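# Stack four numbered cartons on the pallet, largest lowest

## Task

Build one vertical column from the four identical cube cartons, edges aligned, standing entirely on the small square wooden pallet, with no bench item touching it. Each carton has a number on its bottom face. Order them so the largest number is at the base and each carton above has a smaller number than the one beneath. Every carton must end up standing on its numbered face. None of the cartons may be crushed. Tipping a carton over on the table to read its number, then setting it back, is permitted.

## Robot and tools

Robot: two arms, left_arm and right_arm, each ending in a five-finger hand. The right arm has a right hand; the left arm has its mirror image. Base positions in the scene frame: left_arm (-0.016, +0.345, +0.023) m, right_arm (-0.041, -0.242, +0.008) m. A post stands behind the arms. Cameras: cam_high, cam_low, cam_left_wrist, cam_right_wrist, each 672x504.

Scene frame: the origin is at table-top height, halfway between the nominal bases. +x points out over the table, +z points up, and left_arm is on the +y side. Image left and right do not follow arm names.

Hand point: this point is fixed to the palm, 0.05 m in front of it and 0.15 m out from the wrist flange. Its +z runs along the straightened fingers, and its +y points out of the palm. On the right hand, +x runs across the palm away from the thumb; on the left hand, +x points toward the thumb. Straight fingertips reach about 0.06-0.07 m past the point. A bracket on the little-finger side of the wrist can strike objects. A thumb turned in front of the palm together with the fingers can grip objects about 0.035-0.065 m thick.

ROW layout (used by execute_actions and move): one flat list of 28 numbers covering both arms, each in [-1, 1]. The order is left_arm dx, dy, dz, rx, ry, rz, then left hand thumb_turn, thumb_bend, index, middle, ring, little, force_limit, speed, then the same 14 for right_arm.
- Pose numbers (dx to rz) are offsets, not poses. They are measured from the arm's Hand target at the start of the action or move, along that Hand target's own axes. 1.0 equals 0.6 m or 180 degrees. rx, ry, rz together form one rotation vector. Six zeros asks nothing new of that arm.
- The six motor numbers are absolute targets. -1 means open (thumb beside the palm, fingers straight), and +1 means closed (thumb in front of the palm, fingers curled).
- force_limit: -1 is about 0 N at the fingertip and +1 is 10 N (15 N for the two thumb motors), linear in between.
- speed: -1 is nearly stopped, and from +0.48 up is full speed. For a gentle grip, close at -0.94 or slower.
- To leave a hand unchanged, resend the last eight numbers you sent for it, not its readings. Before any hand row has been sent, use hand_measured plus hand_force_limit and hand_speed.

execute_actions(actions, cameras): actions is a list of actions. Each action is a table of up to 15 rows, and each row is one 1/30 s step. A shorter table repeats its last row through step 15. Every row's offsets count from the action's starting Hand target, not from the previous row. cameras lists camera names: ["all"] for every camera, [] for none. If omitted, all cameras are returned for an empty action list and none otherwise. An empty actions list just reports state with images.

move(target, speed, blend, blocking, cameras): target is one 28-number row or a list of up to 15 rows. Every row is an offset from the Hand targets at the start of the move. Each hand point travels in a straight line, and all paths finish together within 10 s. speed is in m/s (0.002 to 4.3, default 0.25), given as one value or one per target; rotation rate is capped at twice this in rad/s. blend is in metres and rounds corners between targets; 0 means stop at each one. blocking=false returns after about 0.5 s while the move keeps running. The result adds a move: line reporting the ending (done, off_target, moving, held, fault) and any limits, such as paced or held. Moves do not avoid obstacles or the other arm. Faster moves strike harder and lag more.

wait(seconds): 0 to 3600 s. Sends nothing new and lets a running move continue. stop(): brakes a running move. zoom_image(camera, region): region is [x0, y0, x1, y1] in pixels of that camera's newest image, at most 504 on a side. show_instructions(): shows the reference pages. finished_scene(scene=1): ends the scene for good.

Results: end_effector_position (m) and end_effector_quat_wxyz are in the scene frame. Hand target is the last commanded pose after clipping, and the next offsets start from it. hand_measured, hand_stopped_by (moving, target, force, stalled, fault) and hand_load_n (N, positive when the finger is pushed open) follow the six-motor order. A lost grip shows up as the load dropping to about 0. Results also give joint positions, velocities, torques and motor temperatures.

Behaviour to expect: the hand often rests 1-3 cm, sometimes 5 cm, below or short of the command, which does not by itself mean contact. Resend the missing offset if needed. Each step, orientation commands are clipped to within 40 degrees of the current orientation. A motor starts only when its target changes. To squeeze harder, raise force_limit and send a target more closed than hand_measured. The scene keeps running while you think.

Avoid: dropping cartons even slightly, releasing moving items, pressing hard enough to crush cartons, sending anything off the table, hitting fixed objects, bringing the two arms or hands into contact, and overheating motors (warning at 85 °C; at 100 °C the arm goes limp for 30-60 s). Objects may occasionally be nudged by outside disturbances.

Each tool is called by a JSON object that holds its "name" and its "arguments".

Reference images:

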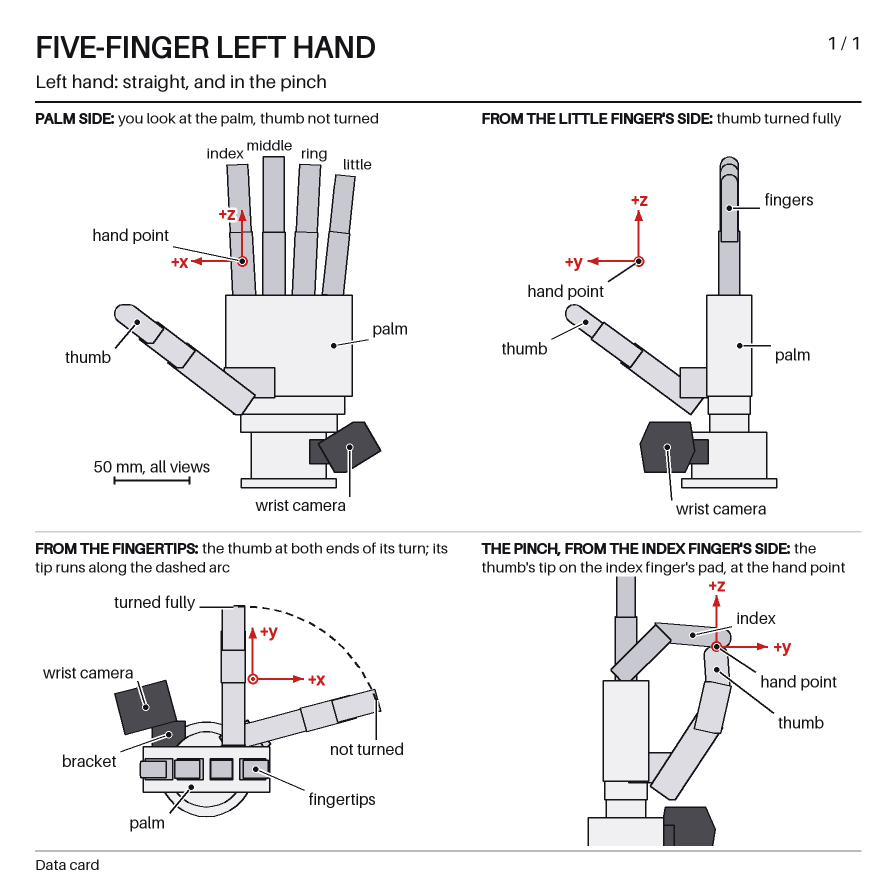

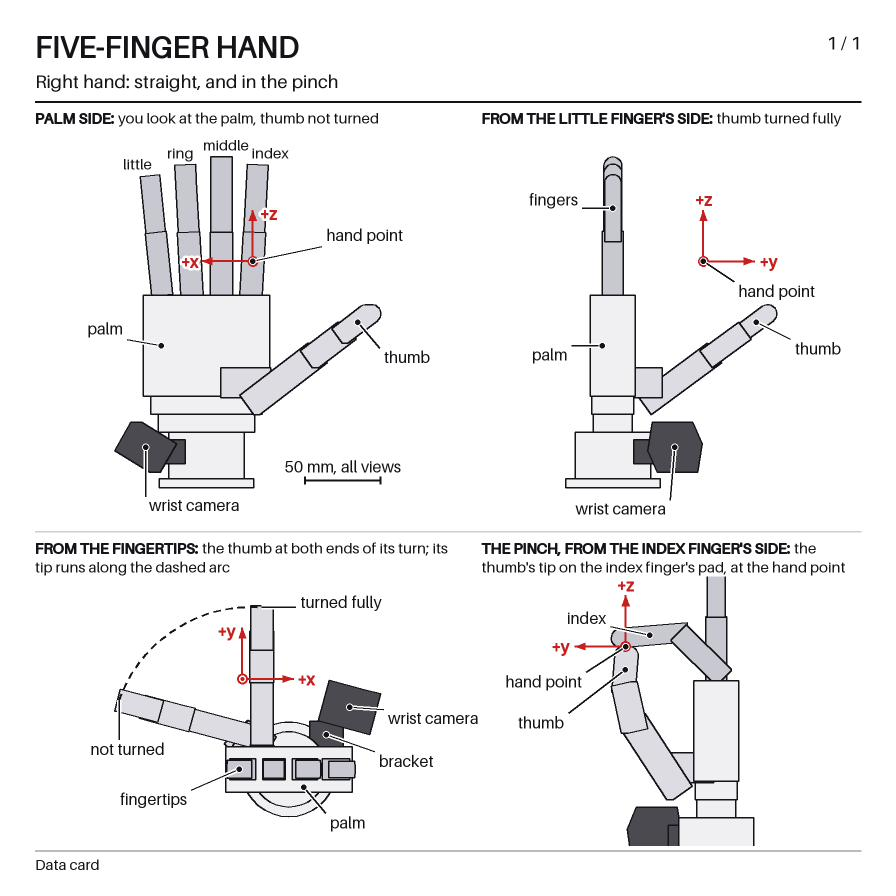

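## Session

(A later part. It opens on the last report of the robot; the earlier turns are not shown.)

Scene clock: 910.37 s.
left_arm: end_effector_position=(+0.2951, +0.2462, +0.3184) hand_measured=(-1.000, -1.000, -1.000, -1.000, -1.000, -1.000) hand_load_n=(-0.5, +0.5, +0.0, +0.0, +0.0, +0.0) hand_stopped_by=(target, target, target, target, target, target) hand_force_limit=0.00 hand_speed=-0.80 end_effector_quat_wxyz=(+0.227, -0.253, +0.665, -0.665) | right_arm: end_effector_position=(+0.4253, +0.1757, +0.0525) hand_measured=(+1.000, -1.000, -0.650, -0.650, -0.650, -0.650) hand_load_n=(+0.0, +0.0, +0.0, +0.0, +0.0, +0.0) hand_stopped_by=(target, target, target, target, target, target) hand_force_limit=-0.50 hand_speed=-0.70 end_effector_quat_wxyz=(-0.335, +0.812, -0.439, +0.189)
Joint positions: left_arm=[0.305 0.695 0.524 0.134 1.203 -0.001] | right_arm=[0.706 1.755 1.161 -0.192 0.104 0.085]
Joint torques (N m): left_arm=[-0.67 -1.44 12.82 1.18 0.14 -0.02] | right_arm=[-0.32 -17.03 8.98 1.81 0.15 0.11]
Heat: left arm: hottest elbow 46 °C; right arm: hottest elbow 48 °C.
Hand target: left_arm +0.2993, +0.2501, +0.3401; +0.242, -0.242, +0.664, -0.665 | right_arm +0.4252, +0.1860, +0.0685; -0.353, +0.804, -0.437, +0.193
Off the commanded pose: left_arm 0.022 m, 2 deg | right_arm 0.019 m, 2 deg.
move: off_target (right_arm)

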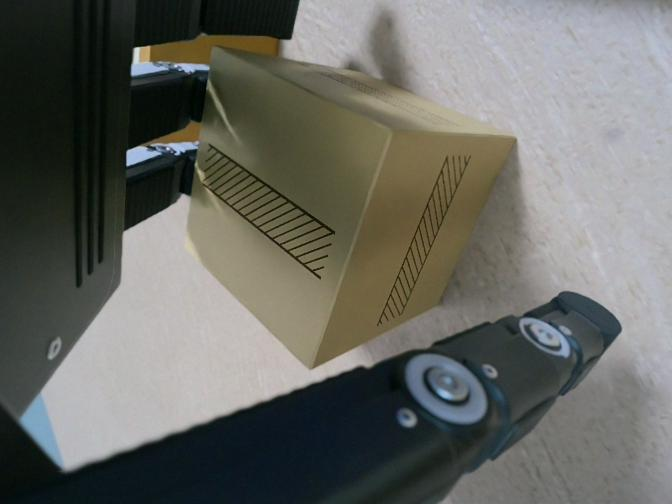

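{"name": "move", "arguments": {"target": [0,0,0,0,0,0,-1,-1,-1,-1,-1,-1,0,-0.8,0,0,0,0,0,0,1,-0.8,-0.5,-0.5,-0.65,-0.65,-0.5,-0.92], "cameras": ["cam_right_wrist"]}}

{"name": "move", "arguments": {"target": [0,0,0,0,0,0,-1,-1,-1,-1,-1,-1,0,-0.8,0,0,0,0,0,0,1,-0.2,-0.5,-0.5,-0.65,-0.65,-0.5,-0.92], "cameras": ["cam_right_wrist"]}}

Scene clock: 920.60 s.
left_arm: end_effector_position=(+0.2951, +0.2462, +0.3184) hand_measured=(-1.000, -1.000, -1.000, -1.000, -1.000, -1.000) hand_load_n=(-0.5, +0.0, +0.0, +0.0, +0.0, +0.0) hand_stopped_by=(target, target, target, target, target, target) hand_force_limit=0.00 hand_speed=-0.80 end_effector_quat_wxyz=(+0.227, -0.253, +0.665, -0.665) | right_arm: end_effector_position=(+0.4262, +0.1764, +0.0541) hand_measured=(+1.000, -0.800, -0.500, -0.500, -0.650, -0.650) hand_load_n=(+0.0, +0.0, +0.0, +0.5, +0.0, +0.0) hand_stopped_by=(target, target, target, target, target, target) hand_force_limit=-0.50 hand_speed=-0.92 end_effector_quat_wxyz=(-0.338, +0.811, -0.439, +0.191)
Joint positions: left_arm=[0.305 0.695 0.524 0.134 1.203 -0.001] | right_arm=[0.706 1.753 1.161 -0.188 0.104 0.085]
Joint torques (N m): left_arm=[-0.56 -1.49 12.81 1.2 0.14 -0.03] | right_arm=[-0.38 -16.73 8.85 1.61 0.14 0.09]
Heat: left arm: hottest elbow 46 °C; right arm: hottest elbow 46 °C.
Hand target: left_arm +0.2993, +0.2501, +0.3401; +0.242, -0.242, +0.664, -0.665 | right_arm +0.4252, +0.1860, +0.0685; -0.353, +0.804, -0.437, +0.193
Off the commanded pose: left_arm 0.022 m, 2 deg | right_arm 0.017 m, 2 deg.
move: done

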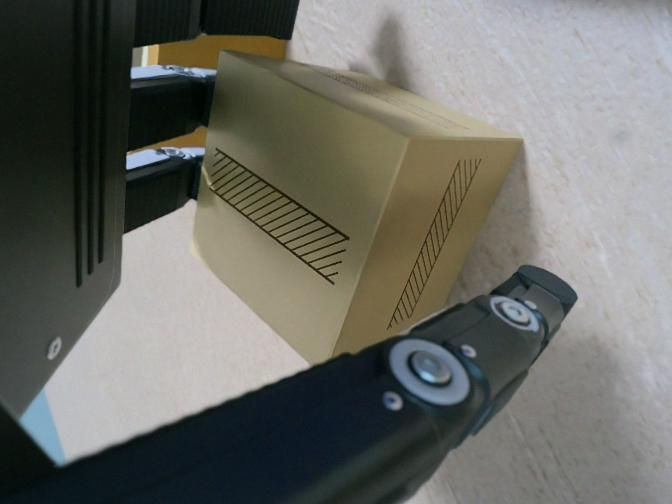

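Scene clock: 924.57 s.
left_arm: end_effector_position=(+0.2951, +0.2462, +0.3184) hand_measured=(-1.000, -1.000, -1.000, -1.000, -1.000, -1.000) hand_load_n=(+0.0, +0.0, +0.0, +0.0, +0.0, +0.0) hand_stopped_by=(target, target, target, target, target, target) hand_force_limit=0.00 hand_speed=-0.80 end_effector_quat_wxyz=(+0.227, -0.253, +0.665, -0.665) | right_arm: end_effector_position=(+0.4263, +0.1764, +0.0541) hand_measured=(+1.000, -0.370, -0.500, -0.500, -0.650, -0.650) hand_load_n=(+0.5, +4.0, +0.0, +1.5, +0.0, +0.5) hand_stopped_by=(target, force, target, target, target, target) hand_force_limit=-0.50 hand_speed=-0.92 end_effector_quat_wxyz=(-0.338, +0.811, -0.439, +0.191)
Joint positions: left_arm=[0.305 0.695 0.524 0.134 1.203 -0.001] | right_arm=[0.706 1.753 1.161 -0.188 0.104 0.085]
Joint torques (N m): left_arm=[-0.73 -1.44 12.83 1.21 0.15 -0.03] | right_arm=[-0.09 -16.73 8.88 1.62 0.14 0.1]
Heat: left arm: hottest elbow 47 °C; right arm: hottest elbow 46 °C.
Hand target: left_arm +0.2993, +0.2501, +0.3401; +0.242, -0.242, +0.664, -0.665 | right_arm +0.4252, +0.1860, +0.0685; -0.353, +0.804, -0.437, +0.193
Off the commanded pose: left_arm 0.022 m, 2 deg | right_arm 0.017 m, 2 deg.
move: done

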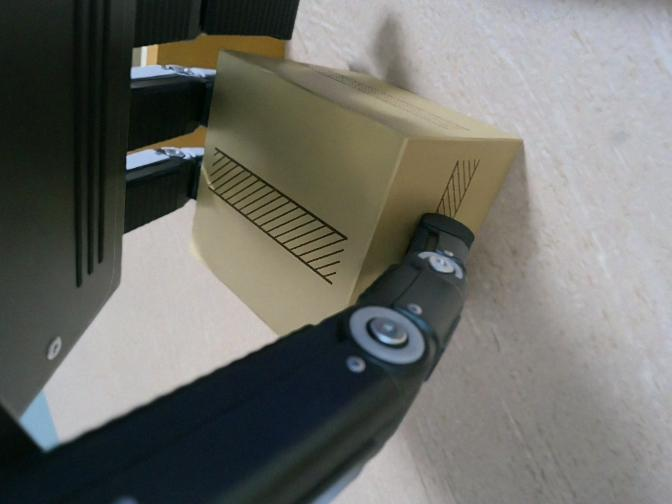

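{"name": "move", "arguments": {"target": [[0,0,0,0,0,0,-1,-1,-1,-1,-1,-1,0,-0.8,0,-0.1597,-0.1465,0,0,0,1,-0.2,-0.5,-0.5,-0.65,-0.65,-0.5,-0.92],[0,0,0,0,0,0,-1,-1,-1,-1,-1,-1,0,-0.8,0.1737,-0.08,-0.4835,0.1272,-0.1801,0.4209,1,-0.2,-0.5,-0.5,-0.65,-0.65,-0.5,-0.92]], "cameras": ["cam_right_wrist"], "speed": [0.1, 0.2], "blend": [0.03,0]}}

{"name": "move", "arguments": {"target": [0.0218,0.1,0.1558,0,0,0,-1,-1,-1,-1,-1,-1,0,-0.8,0,0,0,0,0,0,1,-0.2,-0.5,-0.5,-0.65,-0.65,-0.5,-0.92], "cameras": ["cam_left_wrist", "cam_high"], "speed": 0.2}}

Scene clock: 942.80 s.
left_arm: end_effector_position=(+0.2951, +0.2462, +0.3184) hand_measured=(-1.000, -1.000, -1.000, -1.000, -1.000, -1.000) hand_load_n=(+0.0, +0.0, +0.0, +0.0, +0.0, +0.0) hand_stopped_by=(target, target, target, target, target, target) hand_force_limit=0.00 hand_speed=-0.80 end_effector_quat_wxyz=(+0.227, -0.253, +0.665, -0.665) | right_arm: end_effector_position=(+0.3267, +0.0040, +0.2859) hand_measured=(+1.000, -0.370, -0.500, -0.500, -0.650, -0.650) hand_load_n=(+0.0, +4.0, +0.0, +1.5, +0.0, +0.0) hand_stopped_by=(target, force, target, target, target, target) hand_force_limit=-0.50 hand_speed=-0.92 end_effector_quat_wxyz=(+0.620, -0.322, +0.687, +0.199)
Joint positions: left_arm=[0.305 0.695 0.524 0.134 1.203 -0.001] | right_arm=[0.243 0.984 0.476 0.334 -0.499 1.36]
Joint torques (N m): left_arm=[-0.73 -1.49 12.82 1.2 0.14 -0.03] | right_arm=[-2.37 -5.77 9.95 2.37 -0.06 0.19]
Heat: left arm: hottest elbow 47 °C; right arm: hottest elbow 45 °C.
Hand target: left_arm +0.2993, +0.2501, +0.3401; +0.242, -0.242, +0.664, -0.665 | right_arm +0.3297, +0.0001, +0.3002; +0.634, -0.313, +0.679, +0.199
Off the commanded pose: left_arm 0.022 m, 2 deg | right_arm 0.015 m, 2 deg.
move: off_target (right_arm)

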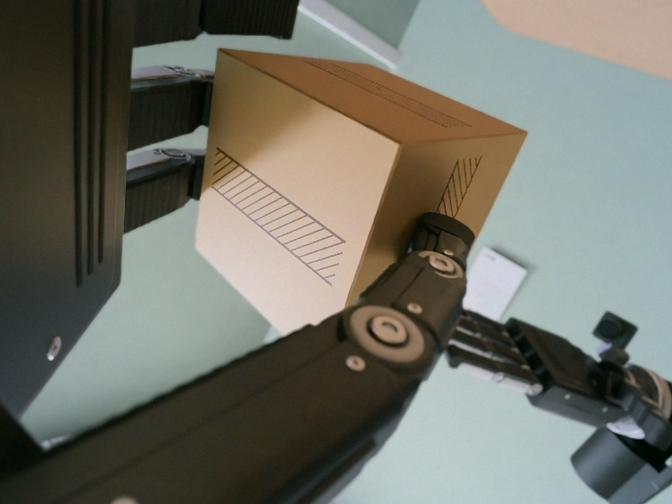

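Scene clock: 944.07 s.
left_arm: end_effector_position=(+0.3477, +0.1718, +0.2764) hand_measured=(-1.000, -1.000, -1.000, -1.000, -1.000, -1.000) hand_load_n=(+0.0, +0.0, +0.0, +0.0, +0.0, +0.0) hand_stopped_by=(target, target, target, target, target, target) hand_force_limit=0.00 hand_speed=-0.80 end_effector_quat_wxyz=(+0.237, -0.248, +0.666, -0.662) | right_arm: end_effector_position=(+0.3267, +0.0040, +0.2860) hand_measured=(+1.000, -0.370, -0.500, -0.500, -0.650, -0.650) hand_load_n=(+0.0, +3.5, +0.0, +1.5, +0.0, -0.5) hand_stopped_by=(target, force, target, target, target, target) hand_force_limit=-0.50 hand_speed=-0.92 end_effector_quat_wxyz=(+0.620, -0.322, +0.688, +0.200)
Joint positions: left_arm=[-0.036 0.898 0.488 0.393 0.853 -0.001] | right_arm=[0.243 0.984 0.476 0.334 -0.499 1.361]
Joint torques (N m): left_arm=[-1.73 -3.08 9.33 2.58 -0.1 0] | right_arm=[-2.02 -5.54 10 2.32 -0.04 0.19]
Heat: left arm: hottest elbow 47 °C; right arm: hottest elbow 45 °C.
Hand target: left_arm +0.3494, +0.1701, +0.2802; +0.242, -0.242, +0.664, -0.665 | right_arm +0.3297, +0.0001, +0.3002; +0.634, -0.313, +0.679, +0.199
Off the commanded pose: left_arm 0.005 m, 1 deg | right_arm 0.015 m, 2 deg.
move: done
Images, in order (width x height): cam_high 672x504, cam_left_wrist 672x504.

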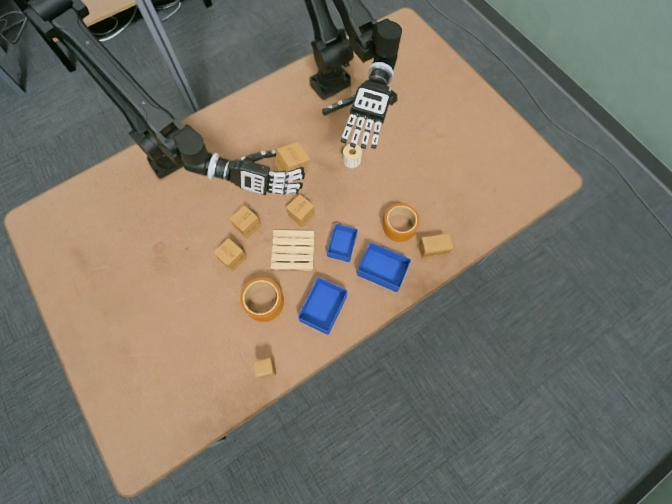

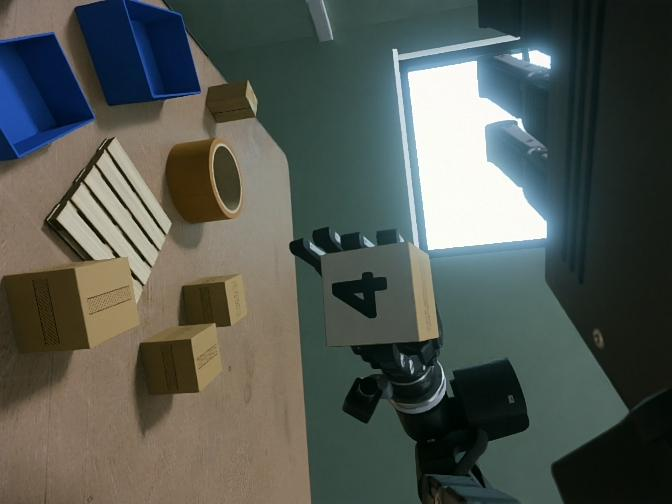

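{"name": "move", "arguments": {"target": [-0.0265,-0.1,-0.2388,0,0,0,-1,-1,-1,-1,-1,-1,0,-0.8,0,0,0,0,0,0,1,-0.2,-0.5,-0.5,-0.65,-0.65,-0.5,-0.92], "cameras": [], "speed": 0.2}}

{"name": "move", "arguments": {"target": [[0,0,0,0,0,0,-1,-1,-1,-1,-1,-1,0,-0.8,0.2463,0.2505,0.0765,-0.0536,0.2518,-0.3699,1,-0.2,-0.5,-0.5,-0.65,-0.65,-0.5,-0.92],[0,0,0,0,0,0,-1,-1,-1,-1,-1,-1,0,-0.8,0.338,0.2623,0.0873,-0.0536,0.2518,-0.3699,1,-0.2,-0.5,-0.5,-0.65,-0.65,-0.5,-0.92]], "cameras": ["cam_high", "cam_right_wrist"], "speed": [0.2, 0.08], "blend": [0.02,0]}}

Scene clock: 967.47 s.
left_arm: end_effector_position=(+0.2665, +0.2858, +0.3199) hand_measured=(-1.000, -1.000, -1.000, -1.000, -1.000, -1.000) hand_load_n=(+0.0, +0.0, +0.0, +0.0, -0.5, +0.0) hand_stopped_by=(target, target, target, target, target, target) hand_force_limit=0.00 hand_speed=-0.80 end_effector_quat_wxyz=(+0.228, -0.252, +0.662, -0.668) | right_arm: end_effector_position=(+0.3267, +0.0040, +0.2860) hand_measured=(+1.000, -0.370, -0.500, -0.500, -0.650, -0.650) hand_load_n=(+0.0, +3.5, +0.0, +1.5, +0.0, +0.0) hand_stopped_by=(target, force, target, target, target, target) hand_force_limit=-0.50 hand_speed=-0.92 end_effector_quat_wxyz=(+0.620, -0.322, +0.688, +0.200)
Joint positions: left_arm=[0.525 0.658 0.509 0.124 1.423 -0.01] | right_arm=[0.243 0.984 0.476 0.334 -0.499 1.361]
Joint torques (N m): left_arm=[-0.67 -0.73 12.74 1.03 0.14 -0.07] | right_arm=[-2.32 -5.77 9.98 2.4 -0.06 0.19]
Heat: left arm: hottest elbow 49 °C; right arm: hottest elbow 44 °C.
Hand target: left_arm +0.2694, +0.2900, +0.3402; +0.242, -0.242, +0.664, -0.665 | right_arm +0.3297, +0.0001, +0.3002; +0.634, -0.313, +0.679, +0.199
Off the commanded pose: left_arm 0.021 m, 2 deg | right_arm 0.015 m, 2 deg.
move: off_target (left_arm)

Scene clock: 972.30 s.
left_arm: end_effector_position=(+0.2664, +0.2856, +0.3197) hand_measured=(-1.000, -1.000, -1.000, -1.000, -1.000, -1.000) hand_load_n=(+0.0, +0.0, +0.0, +0.0, -0.5, -0.5) hand_stopped_by=(target, target, target, target, target, target) hand_force_limit=0.00 hand_speed=-0.80 end_effector_quat_wxyz=(+0.227, -0.253, +0.662, -0.668) | right_arm: end_effector_position=(+0.2590, +0.1056, +0.0662) hand_measured=(+1.000, -0.370, -0.500, -0.500, -0.650, -0.650) hand_load_n=(+0.5, +4.0, +0.0, +1.0, +0.0, +0.0) hand_stopped_by=(target, force, target, target, target, target) hand_force_limit=-0.50 hand_speed=-0.92 end_effector_quat_wxyz=(-0.304, +0.722, -0.570, +0.247)
Joint positions: left_arm=[0.525 0.658 0.509 0.121 1.423 -0.01] | right_arm=[0.954 1.353 0.74 -0.302 0.505 0.546]
Joint torques (N m): left_arm=[-0.62 -0.85 12.75 1.03 0.14 -0.04] | right_arm=[-0.38 -9.23 9.24 1.55 0.48 -0.11]
Heat: left arm: hottest elbow 48 °C; right arm: hottest elbow 44 °C.
Hand target: left_arm +0.2694, +0.2900, +0.3402; +0.242, -0.242, +0.664, -0.665 | right_arm +0.2615, +0.1140, +0.0741; -0.317, +0.721, -0.563, +0.249
Off the commanded pose: left_arm 0.021 m, 2 deg | right_arm 0.012 m, 2 deg.
move: off_target (right_arm)

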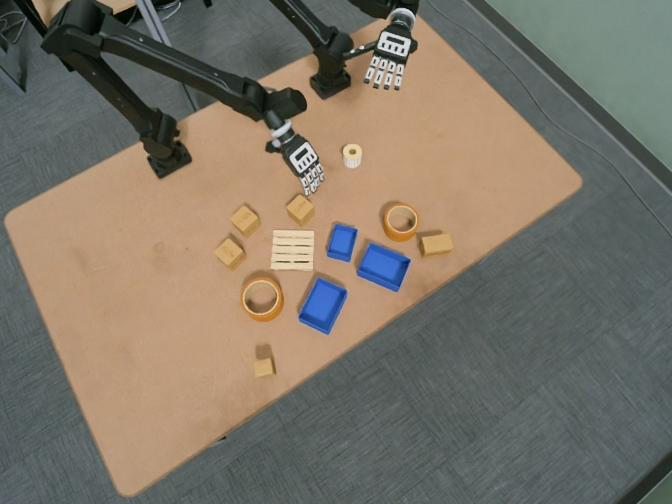

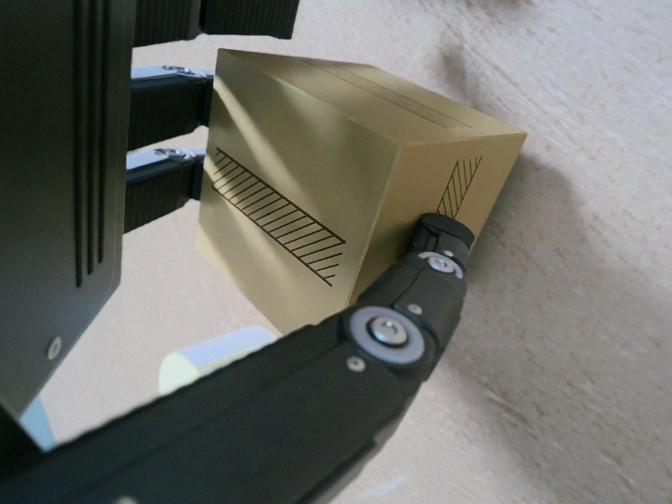

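{"name": "move", "arguments": {"target": [0,0,0,0,0,0,-1,-1,-1,-1,-1,-1,0,-0.8,0,0.0111,0.0101,0,0,0,1,-0.2,-0.5,-0.5,-0.65,-0.65,-0.5,-0.92], "cameras": [], "speed": 0.04}}

{"name": "move", "arguments": {"target": [0,0,0,0,0,0,-1,-1,-1,-1,-1,-1,0,-0.8,0,0.0055,0.0051,0,0,0,1,-0.2,-0.5,-0.5,-0.65,-0.65,-0.5,-0.92], "cameras": ["cam_right_wrist"], "speed": 0.03}}

Scene clock: 977.37 s.
left_arm: end_effector_position=(+0.2664, +0.2856, +0.3197) hand_measured=(-1.000, -1.000, -1.000, -1.000, -1.000, -1.000) hand_load_n=(+0.0, +0.0, +0.0, +0.0, +0.0, +0.0) hand_stopped_by=(target, target, target, target, target, target) hand_force_limit=0.00 hand_speed=-0.80 end_effector_quat_wxyz=(+0.227, -0.253, +0.662, -0.668) | right_arm: end_effector_position=(+0.2599, +0.1068, +0.0603) hand_measured=(+1.000, -0.370, -0.500, -0.500, -0.650, -0.650) hand_load_n=(+0.5, +3.5, +0.0, +1.0, +0.0, +0.0) hand_stopped_by=(target, force, target, target, target, target) hand_force_limit=-0.50 hand_speed=-0.92 end_effector_quat_wxyz=(-0.307, +0.721, -0.570, +0.247)
Joint positions: left_arm=[0.525 0.658 0.509 0.121 1.423 -0.01] | right_arm=[0.954 1.366 0.731 -0.272 0.505 0.546]
Joint torques (N m): left_arm=[-0.56 -0.97 12.78 1.06 0.14 -0.04] | right_arm=[-0.73 -8.82 8.77 1.52 0.47 -0.14]
Heat: left arm: hottest elbow 48 °C; right arm: hottest elbow 44 °C.
Hand target: left_arm +0.2694, +0.2900, +0.3402; +0.242, -0.242, +0.664, -0.665 | right_arm +0.2616, +0.1141, +0.0652; -0.317, +0.721, -0.563, +0.249
Off the commanded pose: left_arm 0.021 m, 2 deg | right_arm 0.009 m, 1 deg.
move: done

Scene clock: 978.00 s.
left_arm: end_effector_position=(+0.2664, +0.2856, +0.3197) hand_measured=(-1.000, -1.000, -1.000, -1.000, -1.000, -1.000) hand_load_n=(+0.0, +0.0, -0.5, +0.0, +0.0, +0.0) hand_stopped_by=(target, target, target, target, target, target) hand_force_limit=0.00 hand_speed=-0.80 end_effector_quat_wxyz=(+0.227, -0.253, +0.662, -0.668) | right_arm: end_effector_position=(+0.2601, +0.1071, +0.0567) hand_measured=(+1.000, -0.370, -0.500, -0.500, -0.650, -0.650) hand_load_n=(+0.5, +3.5, +0.5, +1.0, +0.0, +0.0) hand_stopped_by=(target, force, target, target, target, target) hand_force_limit=-0.50 hand_speed=-0.92 end_effector_quat_wxyz=(-0.308, +0.720, -0.570, +0.247)
Joint positions: left_arm=[0.525 0.658 0.509 0.121 1.423 -0.01] | right_arm=[0.954 1.373 0.725 -0.257 0.505 0.546]
Joint torques (N m): left_arm=[-0.67 -0.79 12.78 1.05 0.14 -0.04] | right_arm=[-0.62 -8.82 8.72 1.62 0.47 -0.14]
Heat: left arm: hottest elbow 48 °C; right arm: hottest elbow 44 °C.
Hand target: left_arm +0.2694, +0.2900, +0.3402; +0.242, -0.242, +0.664, -0.665 | right_arm +0.2616, +0.1140, +0.0607; -0.317, +0.721, -0.563, +0.249
Off the commanded pose: left_arm 0.021 m, 2 deg | right_arm 0.008 m, 1 deg.
move: done

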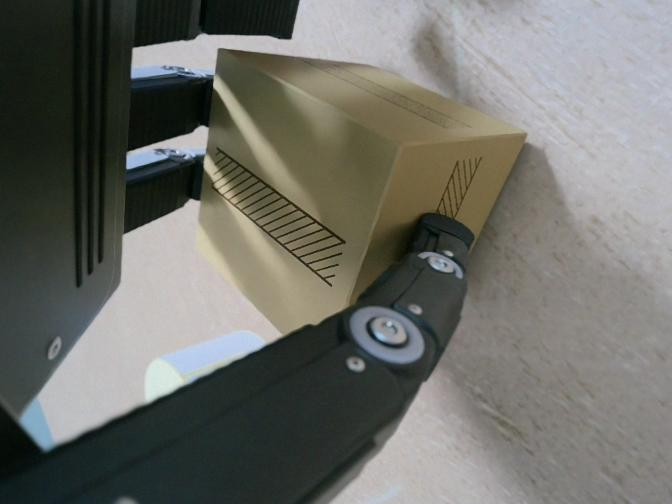

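{"name": "move", "arguments": {"target": [0,0,0,0,0,0,-1,-1,-1,-1,-1,-1,0,-0.8,0,0.0043,0.0039,0,0,0,1,-0.2,-0.5,-0.5,-0.65,-0.65,-0.5,-0.92], "cameras": [], "speed": 0.03}}

{"name": "move", "arguments": {"target": [0,0,0,0,0,0,-1,-1,-1,-1,-1,-1,0,-0.8,0,0.0037,0.0034,0,0,0,1,-0.2,-0.5,-0.5,-0.65,-0.65,-0.5,-0.92], "cameras": ["cam_right_wrist"], "speed": 0.03}}

Scene clock: 982.90 s.
left_arm: end_effector_position=(+0.2664, +0.2856, +0.3197) hand_measured=(-1.000, -1.000, -1.000, -1.000, -1.000, -1.000) hand_load_n=(+0.0, +0.0, -0.5, +0.0, +0.0, +0.0) hand_stopped_by=(target, target, target, target, target, target) hand_force_limit=0.00 hand_speed=-0.80 end_effector_quat_wxyz=(+0.227, -0.253, +0.662, -0.668) | right_arm: end_effector_position=(+0.2603, +0.1075, +0.0539) hand_measured=(+1.000, -0.370, -0.500, -0.500, -0.650, -0.650) hand_load_n=(+0.5, +3.5, +0.0, +1.5, +0.0, +0.0) hand_stopped_by=(target, force, target, target, target, target) hand_force_limit=-0.50 hand_speed=-0.92 end_effector_quat_wxyz=(-0.308, +0.720, -0.570, +0.247)
Joint positions: left_arm=[0.525 0.658 0.509 0.121 1.423 -0.01] | right_arm=[0.954 1.38 0.721 -0.245 0.505 0.546]
Joint torques (N m): left_arm=[-0.67 -0.91 12.77 1.03 0.13 -0.03] | right_arm=[-0.62 -8.82 8.65 1.68 0.46 -0.14]
Heat: left arm: hottest elbow 48 °C; right arm: hottest elbow 44 °C.
Hand target: left_arm +0.2694, +0.2900, +0.3402; +0.242, -0.242, +0.664, -0.665 | right_arm +0.2616, +0.1141, +0.0573; -0.317, +0.721, -0.563, +0.249
Off the commanded pose: left_arm 0.021 m, 2 deg | right_arm 0.007 m, 1 deg.
move: done

Scene clock: 983.40 s.
left_arm: end_effector_position=(+0.2664, +0.2856, +0.3197) hand_measured=(-1.000, -1.000, -1.000, -1.000, -1.000, -1.000) hand_load_n=(-0.5, -0.5, +0.0, +0.0, +0.0, +0.0) hand_stopped_by=(target, target, target, target, target, target) hand_force_limit=0.00 hand_speed=-0.80 end_effector_quat_wxyz=(+0.227, -0.253, +0.662, -0.668) | right_arm: end_effector_position=(+0.2616, +0.1090, +0.0536) hand_measured=(+1.000, -0.370, -0.500, -0.500, -0.650, -0.650) hand_load_n=(+0.5, +3.5, +0.0, +1.5, +0.0, +0.0) hand_stopped_by=(target, force, target, target, target, target) hand_force_limit=-0.50 hand_speed=-0.92 end_effector_quat_wxyz=(-0.311, +0.719, -0.570, +0.247)
Joint positions: left_arm=[0.525 0.658 0.509 0.121 1.423 -0.01] | right_arm=[0.954 1.384 0.721 -0.235 0.506 0.545]
Joint torques (N m): left_arm=[-0.62 -0.79 12.77 1.06 0.14 -0.04] | right_arm=[-0.5 -8.64 8.31 1.73 0.45 -0.12]
Heat: left arm: hottest elbow 48 °C; right arm: hottest elbow 44 °C.
Hand target: left_arm +0.2694, +0.2900, +0.3402; +0.242, -0.242, +0.664, -0.665 | right_arm +0.2616, +0.1141, +0.0543; -0.317, +0.721, -0.563, +0.249
Off the commanded pose: left_arm 0.021 m, 2 deg | right_arm 0.005 m, 1 deg.
move: done

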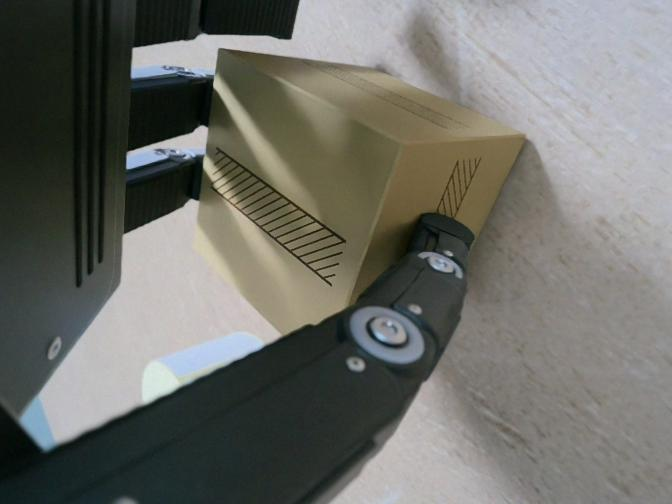

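{"name": "move", "arguments": {"target": [0,0,0,0,0,0,-1,-1,-1,-1,-1,-1,0,-0.8,0,0,0,0,0,0,1,-0.8,-0.5,-0.5,-0.65,-0.65,-0.5,-0.85], "cameras": []}}

{"name": "move", "arguments": {"target": [0,0,0,0,0,0,-1,-1,-1,-1,-1,-1,0,-0.8,0,0,0,0,0,0,1,-1,-0.75,-0.75,-0.75,-0.75,-0.5,-0.7], "cameras": ["cam_right_wrist"]}}

Scene clock: 990.43 s.
left_arm: end_effector_position=(+0.2664, +0.2856, +0.3197) hand_measured=(-1.000, -1.000, -1.000, -1.000, -1.000, -1.000) hand_load_n=(+0.0, +0.0, +0.0, +0.0, +0.0, +0.0) hand_stopped_by=(target, target, target, target, target, target) hand_force_limit=0.00 hand_speed=-0.80 end_effector_quat_wxyz=(+0.227, -0.253, +0.662, -0.668) | right_arm: end_effector_position=(+0.2621, +0.1096, +0.0541) hand_measured=(+1.000, -0.800, -0.500, -0.500, -0.650, -0.650) hand_load_n=(+0.0, +0.0, +0.0, +0.0, +0.0, +0.0) hand_stopped_by=(target, target, target, target, target, target) hand_force_limit=-0.50 hand_speed=-0.85 end_effector_quat_wxyz=(-0.313, +0.718, -0.570, +0.248)
Joint positions: left_arm=[0.525 0.658 0.509 0.121 1.423 -0.01] | right_arm=[0.954 1.384 0.721 -0.232 0.506 0.544]
Joint torques (N m): left_arm=[-0.62 -0.79 12.78 1.06 0.14 -0.03] | right_arm=[-0.62 -8.88 8.27 1.54 0.41 -0.12]
Heat: left arm: hottest elbow 48 °C; right arm: hottest elbow 45 °C.
Hand target: left_arm +0.2694, +0.2900, +0.3402; +0.242, -0.242, +0.664, -0.665 | right_arm +0.2616, +0.1141, +0.0543; -0.317, +0.721, -0.563, +0.249
Off the commanded pose: left_arm 0.021 m, 2 deg | right_arm 0.005 m, 1 deg.
move: done

Scene clock: 991.17 s.
left_arm: end_effector_position=(+0.2664, +0.2856, +0.3197) hand_measured=(-1.000, -1.000, -1.000, -1.000, -1.000, -1.000) hand_load_n=(-0.5, +0.5, +0.0, +0.0, +0.0, +0.0) hand_stopped_by=(target, target, target, target, target, target) hand_force_limit=0.00 hand_speed=-0.80 end_effector_quat_wxyz=(+0.227, -0.253, +0.662, -0.668) | right_arm: end_effector_position=(+0.2621, +0.1096, +0.0541) hand_measured=(+1.000, -1.000, -0.750, -0.750, -0.750, -0.750) hand_load_n=(+0.0, +0.0, +0.0, +0.0, +0.0, +0.0) hand_stopped_by=(target, target, target, target, target, target) hand_force_limit=-0.50 hand_speed=-0.70 end_effector_quat_wxyz=(-0.313, +0.718, -0.570, +0.248)
Joint positions: left_arm=[0.525 0.658 0.509 0.121 1.423 -0.01] | right_arm=[0.954 1.384 0.721 -0.232 0.506 0.544]
Joint torques (N m): left_arm=[-0.62 -0.79 12.77 1.05 0.14 -0.03] | right_arm=[-0.67 -8.82 8.28 1.58 0.39 -0.13]
Heat: left arm: hottest elbow 48 °C; right arm: hottest elbow 45 °C.
Hand target: left_arm +0.2694, +0.2900, +0.3402; +0.242, -0.242, +0.664, -0.665 | right_arm +0.2616, +0.1141, +0.0543; -0.317, +0.721, -0.563, +0.249
Off the commanded pose: left_arm 0.021 m, 2 deg | right_arm 0.005 m, 1 deg.
move: done

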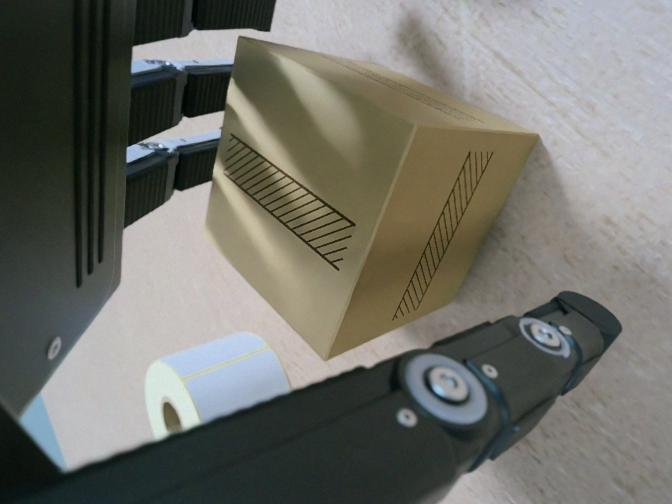

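{"name": "move", "arguments": {"target": [[0,0,0,0,0,0,-1,-1,-1,-1,-1,-1,0,-0.8,0,-0.1351,-0.1239,0,0,0,1,-1,-0.75,-0.75,-0.75,-0.75,-0.5,-0.7],[0,0,0,0,0,0,-1,-1,-1,-1,-1,-1,0,-0.8,0.1893,-0.1923,-0.0385,0,0,0,1,-1,-0.75,-0.75,-0.75,-0.75,-0.5,-0.7],[0,0,0,0,0,0,-1,-1,-1,-1,-1,-1,0,-0.8,0.1893,-0.1063,0.0403,0,0,0,1,-1,-0.75,-0.75,-0.75,-0.75,-0.5,-0.7]], "cameras": ["cam_high", "cam_right_wrist"], "speed": [0.15, 0.2, 0.1], "blend": [0.03, 0.02, 0]}}

Scene clock: 1009.00 s.
left_arm: end_effector_position=(+0.2664, +0.2856, +0.3197) hand_measured=(-1.000, -1.000, -1.000, -1.000, -1.000, -1.000) hand_load_n=(+0.0, +0.0, +0.0, +0.0, +0.0, +0.0) hand_stopped_by=(target, target, target, target, target, target) hand_force_limit=0.00 hand_speed=-0.80 end_effector_quat_wxyz=(+0.227, -0.253, +0.662, -0.668) | right_arm: end_effector_position=(+0.3428, +0.0166, +0.0810) hand_measured=(+1.000, -1.000, -0.750, -0.750, -0.750, -0.750) hand_load_n=(+0.0, +0.0, +0.0, +0.0, +0.0, +0.0) hand_stopped_by=(target, target, target, target, target, target) hand_force_limit=-0.50 hand_speed=-0.70 end_effector_quat_wxyz=(-0.310, +0.722, -0.569, +0.245)
Joint positions: left_arm=[0.525 0.658 0.509 0.121 1.423 -0.01] | right_arm=[0.61 1.305 0.722 -0.212 0.269 0.264]
Joint torques (N m): left_arm=[-0.62 -0.85 12.79 1.05 0.13 -0.03] | right_arm=[-1.55 -8.59 9.2 1.74 0.07 -0.14]
Heat: left arm: hottest elbow 49 °C; right arm: hottest elbow 45 °C.
Hand target: left_arm +0.2694, +0.2900, +0.3402; +0.242, -0.242, +0.664, -0.665 | right_arm +0.3481, +0.0186, +0.0850; -0.317, +0.721, -0.564, +0.249
Off the commanded pose: left_arm 0.021 m, 2 deg | right_arm 0.007 m, 1 deg.
move: done

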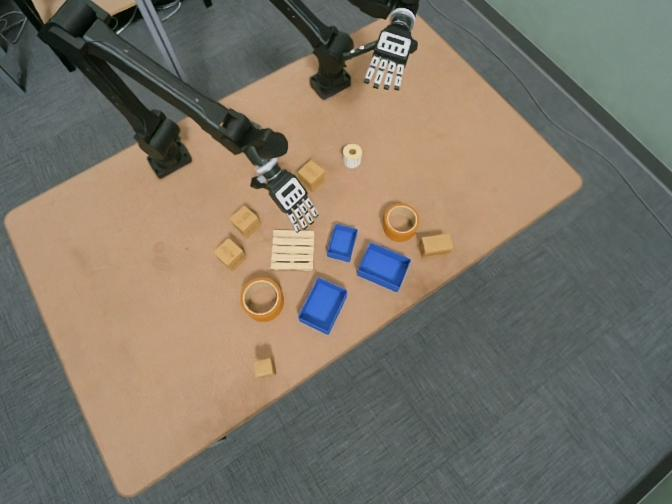

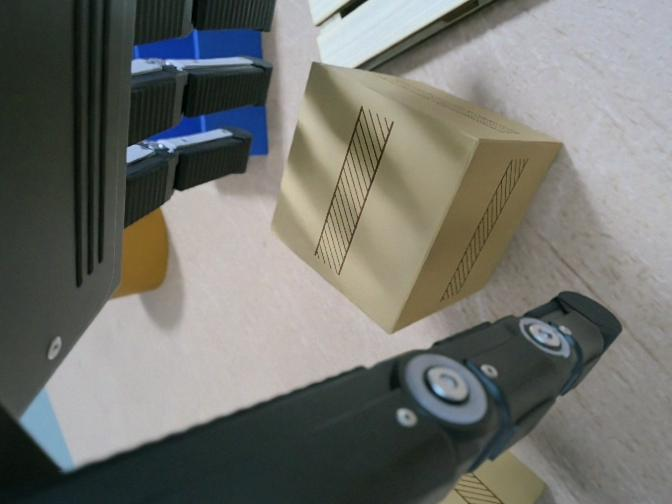

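{"name": "move", "arguments": {"target": [0,0,0,0,0,0,-1,-1,-1,-1,-1,-1,0,-0.8,0,0.0332,0.0304,0,0,0,1,-1,-0.75,-0.75,-0.75,-0.75,-0.5,-0.7], "cameras": ["cam_right_wrist"], "speed": 0.07}}

Scene clock: 1013.67 s.
left_arm: end_effector_position=(+0.2664, +0.2856, +0.3197) hand_measured=(-1.000, -1.000, -1.000, -1.000, -1.000, -1.000) hand_load_n=(-0.5, +0.0, +0.0, +0.0, +0.0, +0.0) hand_stopped_by=(target, target, target, target, target, target) hand_force_limit=0.00 hand_speed=-0.80 end_effector_quat_wxyz=(+0.227, -0.253, +0.662, -0.668) | right_arm: end_effector_position=(+0.3427, +0.0165, +0.0539) hand_measured=(+1.000, -1.000, -0.750, -0.750, -0.750, -0.750) hand_load_n=(+0.0, +0.0, +0.0, +0.0, +0.0, +0.0) hand_stopped_by=(target, target, target, target, target, target) hand_force_limit=-0.50 hand_speed=-0.70 end_effector_quat_wxyz=(-0.310, +0.722, -0.569, +0.244)
Joint positions: left_arm=[0.525 0.658 0.509 0.121 1.423 -0.01] | right_arm=[0.61 1.359 0.684 -0.121 0.269 0.264]
Joint torques (N m): left_arm=[-0.67 -0.91 12.78 1.02 0.14 -0.03] | right_arm=[-1.49 -8.7 8.7 1.72 0.1 -0.15]
Heat: left arm: hottest elbow 49 °C; right arm: hottest elbow 45 °C.
Hand target: left_arm +0.2694, +0.2900, +0.3402; +0.242, -0.242, +0.664, -0.665 | right_arm +0.3481, +0.0185, +0.0580; -0.317, +0.721, -0.564, +0.249
Off the commanded pose: left_arm 0.021 m, 2 deg | right_arm 0.007 m, 1 deg.
move: done

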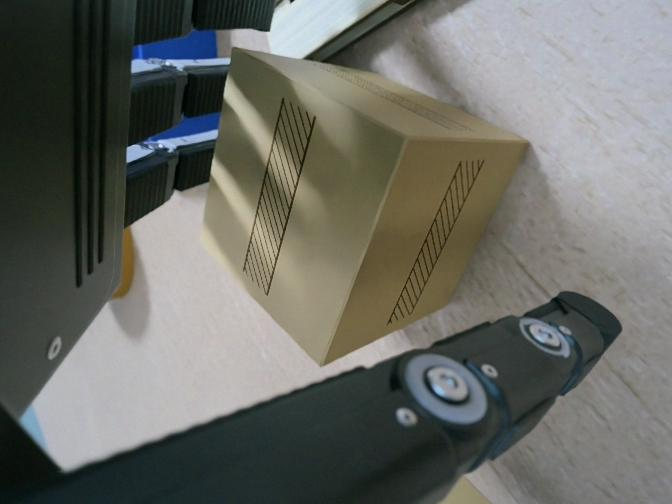

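{"name": "move", "arguments": {"target": [0,0,0,0,0,0,-1,-1,-1,-1,-1,-1,0,-0.8,0,0,0,0,0,0,1,-0.75,-0.5,-0.5,-0.65,-0.65,-0.5,-0.85], "cameras": []}}

{"name": "move", "arguments": {"target": [0,0,0,0,0,0,-1,-1,-1,-1,-1,-1,0,-0.8,0,0,0,0,0,0,1,-0.2,-0.5,-0.5,-0.65,-0.65,-0.5,-0.92], "cameras": ["cam_right_wrist"]}}

Scene clock: 1018.67 s.
left_arm: end_effector_position=(+0.2664, +0.2856, +0.3197) hand_measured=(-1.000, -1.000, -1.000, -1.000, -1.000, -1.000) hand_load_n=(-0.5, +0.0, +0.0, +0.0, +0.0, +0.0) hand_stopped_by=(target, target, target, target, target, target) hand_force_limit=0.00 hand_speed=-0.80 end_effector_quat_wxyz=(+0.227, -0.253, +0.662, -0.668) | right_arm: end_effector_position=(+0.3431, +0.0168, +0.0542) hand_measured=(+1.000, -0.750, -0.500, -0.500, -0.650, -0.650) hand_load_n=(+0.0, +0.0, +0.0, +0.5, +0.0, +0.0) hand_stopped_by=(target, target, target, target, target, target) hand_force_limit=-0.50 hand_speed=-0.85 end_effector_quat_wxyz=(-0.310, +0.722, -0.568, +0.245)
Joint positions: left_arm=[0.525 0.658 0.509 0.121 1.423 -0.01] | right_arm=[0.61 1.359 0.684 -0.119 0.269 0.264]
Joint torques (N m): left_arm=[-0.73 -0.85 12.79 1.06 0.13 -0.04] | right_arm=[-1.55 -9 8.66 1.66 0.09 -0.14]
Heat: left arm: hottest elbow 49 °C; right arm: hottest elbow 44 °C.
Hand target: left_arm +0.2694, +0.2900, +0.3402; +0.242, -0.242, +0.664, -0.665 | right_arm +0.3481, +0.0184, +0.0579; -0.317, +0.721, -0.564, +0.249
Off the commanded pose: left_arm 0.021 m, 2 deg | right_arm 0.007 m, 1 deg.
move: done

Scene clock: 1022.20 s.
left_arm: end_effector_position=(+0.2664, +0.2856, +0.3197) hand_measured=(-1.000, -1.000, -1.000, -1.000, -1.000, -1.000) hand_load_n=(+0.0, +0.0, +0.0, +0.0, +0.0, +0.0) hand_stopped_by=(target, target, target, target, target, target) hand_force_limit=0.00 hand_speed=-0.80 end_effector_quat_wxyz=(+0.227, -0.253, +0.662, -0.668) | right_arm: end_effector_position=(+0.3431, +0.0167, +0.0542) hand_measured=(+1.000, -0.372, -0.500, -0.500, -0.650, -0.650) hand_load_n=(+0.0, +3.5, +0.5, +1.0, +0.0, +0.0) hand_stopped_by=(target, force, target, target, target, target) hand_force_limit=-0.50 hand_speed=-0.92 end_effector_quat_wxyz=(-0.310, +0.722, -0.568, +0.245)
Joint positions: left_arm=[0.525 0.658 0.509 0.121 1.423 -0.01] | right_arm=[0.61 1.359 0.684 -0.119 0.269 0.263]
Joint torques (N m): left_arm=[-0.62 -0.79 12.78 1.03 0.14 -0.03] | right_arm=[-1.61 -8.76 8.69 1.73 0.09 -0.15]
Heat: left arm: hottest elbow 49 °C; right arm: hottest elbow 44 °C.
Hand target: left_arm +0.2694, +0.2900, +0.3402; +0.242, -0.242, +0.664, -0.665 | right_arm +0.3481, +0.0184, +0.0579; -0.317, +0.721, -0.564, +0.249
Off the commanded pose: left_arm 0.021 m, 2 deg | right_arm 0.006 m, 1 deg.
move: done

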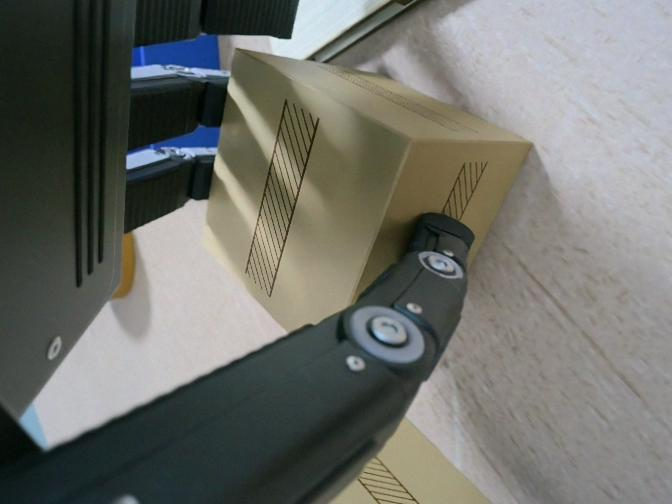

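{"name": "move", "arguments": {"target": [[0,0,0,0,0,0,-1,-1,-1,-1,-1,-1,0,-0.8,0,-0.1474,-0.1352,0,0,0,1,-0.2,-0.5,-0.5,-0.65,-0.65,-0.5,-0.92],[0,0,0,0,0,0,-1,-1,-1,-1,-1,-1,0,-0.8,0.1553,-0.203,-0.0548,0,0,0,1,-0.2,-0.5,-0.5,-0.65,-0.65,-0.5,-0.92]], "cameras": ["cam_high", "cam_right_wrist", "cam_low"], "speed": [0.1, 0.15], "blend": [0.02, 0]}}

{"name": "zoom_image", "arguments": {"camera": "cam_high", "region": [200, 150, 380, 285]}}

{"name": "zoom_image", "arguments": {"camera": "cam_low", "region": [280, 200, 430, 300]}}

Scene clock: 1034.67 s.
left_arm: end_effector_position=(+0.2664, +0.2856, +0.3197) hand_measured=(-1.000, -1.000, -1.000, -1.000, -1.000, -1.000) hand_load_n=(+0.0, +0.0, +0.0, +0.0, +0.0, +0.0) hand_stopped_by=(target, target, target, target, target, target) hand_force_limit=0.00 hand_speed=-0.80 end_effector_quat_wxyz=(+0.227, -0.253, +0.662, -0.668) | right_arm: end_effector_position=(+0.4011, -0.0650, +0.1400) hand_measured=(+1.000, -0.372, -0.500, -0.500, -0.650, -0.650) hand_load_n=(+0.0, +3.5, +0.5, +1.0, +0.0, +0.0) hand_stopped_by=(target, force, target, target, target, target) hand_force_limit=-0.50 hand_speed=-0.92 end_effector_quat_wxyz=(-0.289, +0.730, -0.575, +0.229)
Joint positions: left_arm=[0.525 0.658 0.509 0.121 1.423 -0.01] | right_arm=[0.336 1.281 0.894 -0.43 0.071 0.072]
Joint torques (N m): left_arm=[-0.73 -0.85 12.75 1.05 0.14 -0.04] | right_arm=[-1.67 -8.82 14.17 1.89 -0.07 -0.15]
Heat: left arm: hottest elbow 49 °C; right arm: hottest elbow 44 °C.
Hand target: left_arm +0.2694, +0.2900, +0.3402; +0.242, -0.242, +0.664, -0.665 | right_arm +0.4270, -0.0578, +0.1703; -0.317, +0.721, -0.564, +0.249
Off the commanded pose: left_arm 0.021 m, 2 deg | right_arm 0.040 m, 4 deg.
move: off_target (right_arm)
Images, in order (width x height): cam_high 672x504, cam_low 672x504, cam_right_wrist 672x504.

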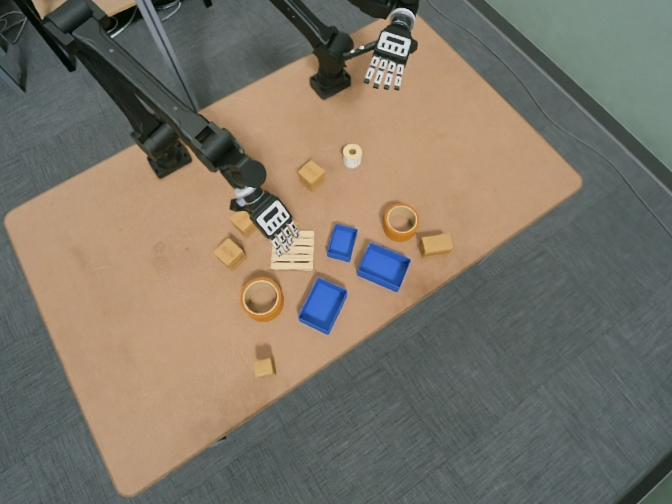

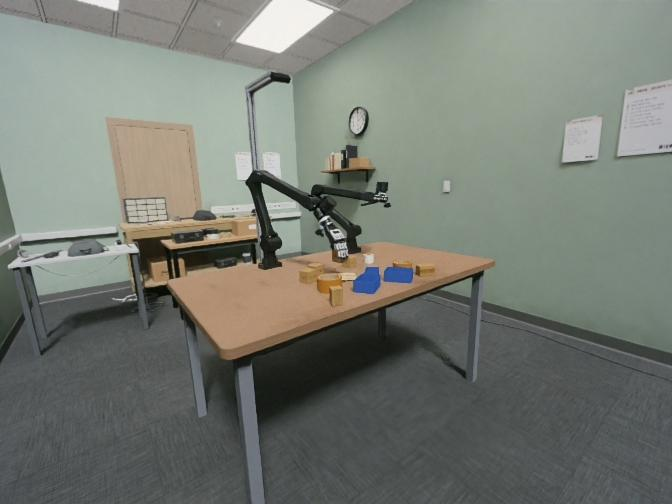

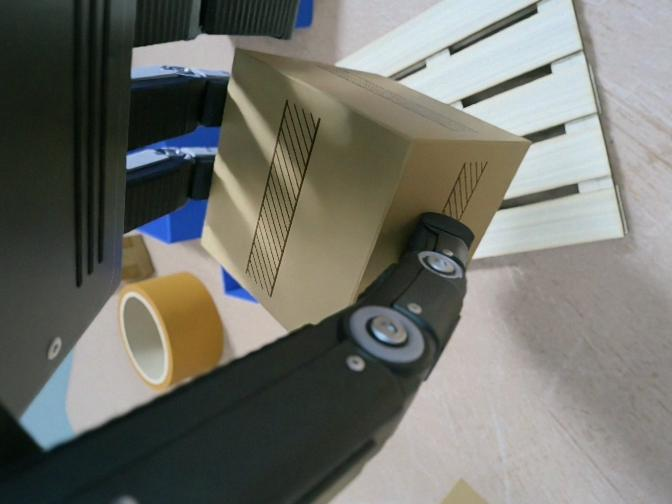

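Scaled by 2.800 from the camera's image (finer frame: 960x720).

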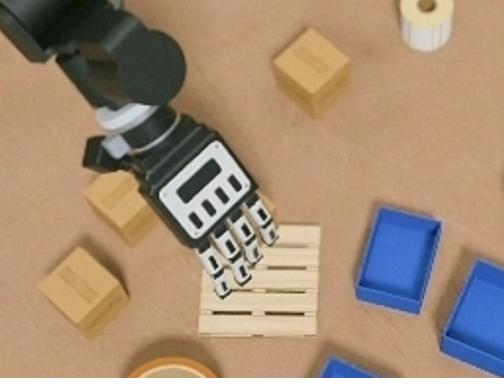

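Scaled by 3.360 from the camera's image (finer frame: 960x720).

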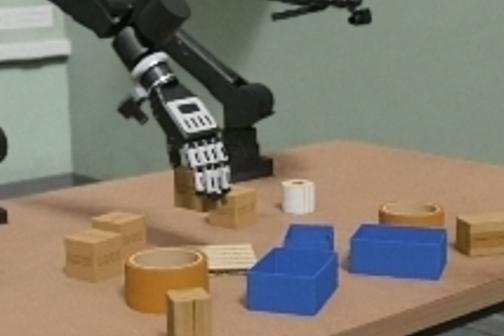

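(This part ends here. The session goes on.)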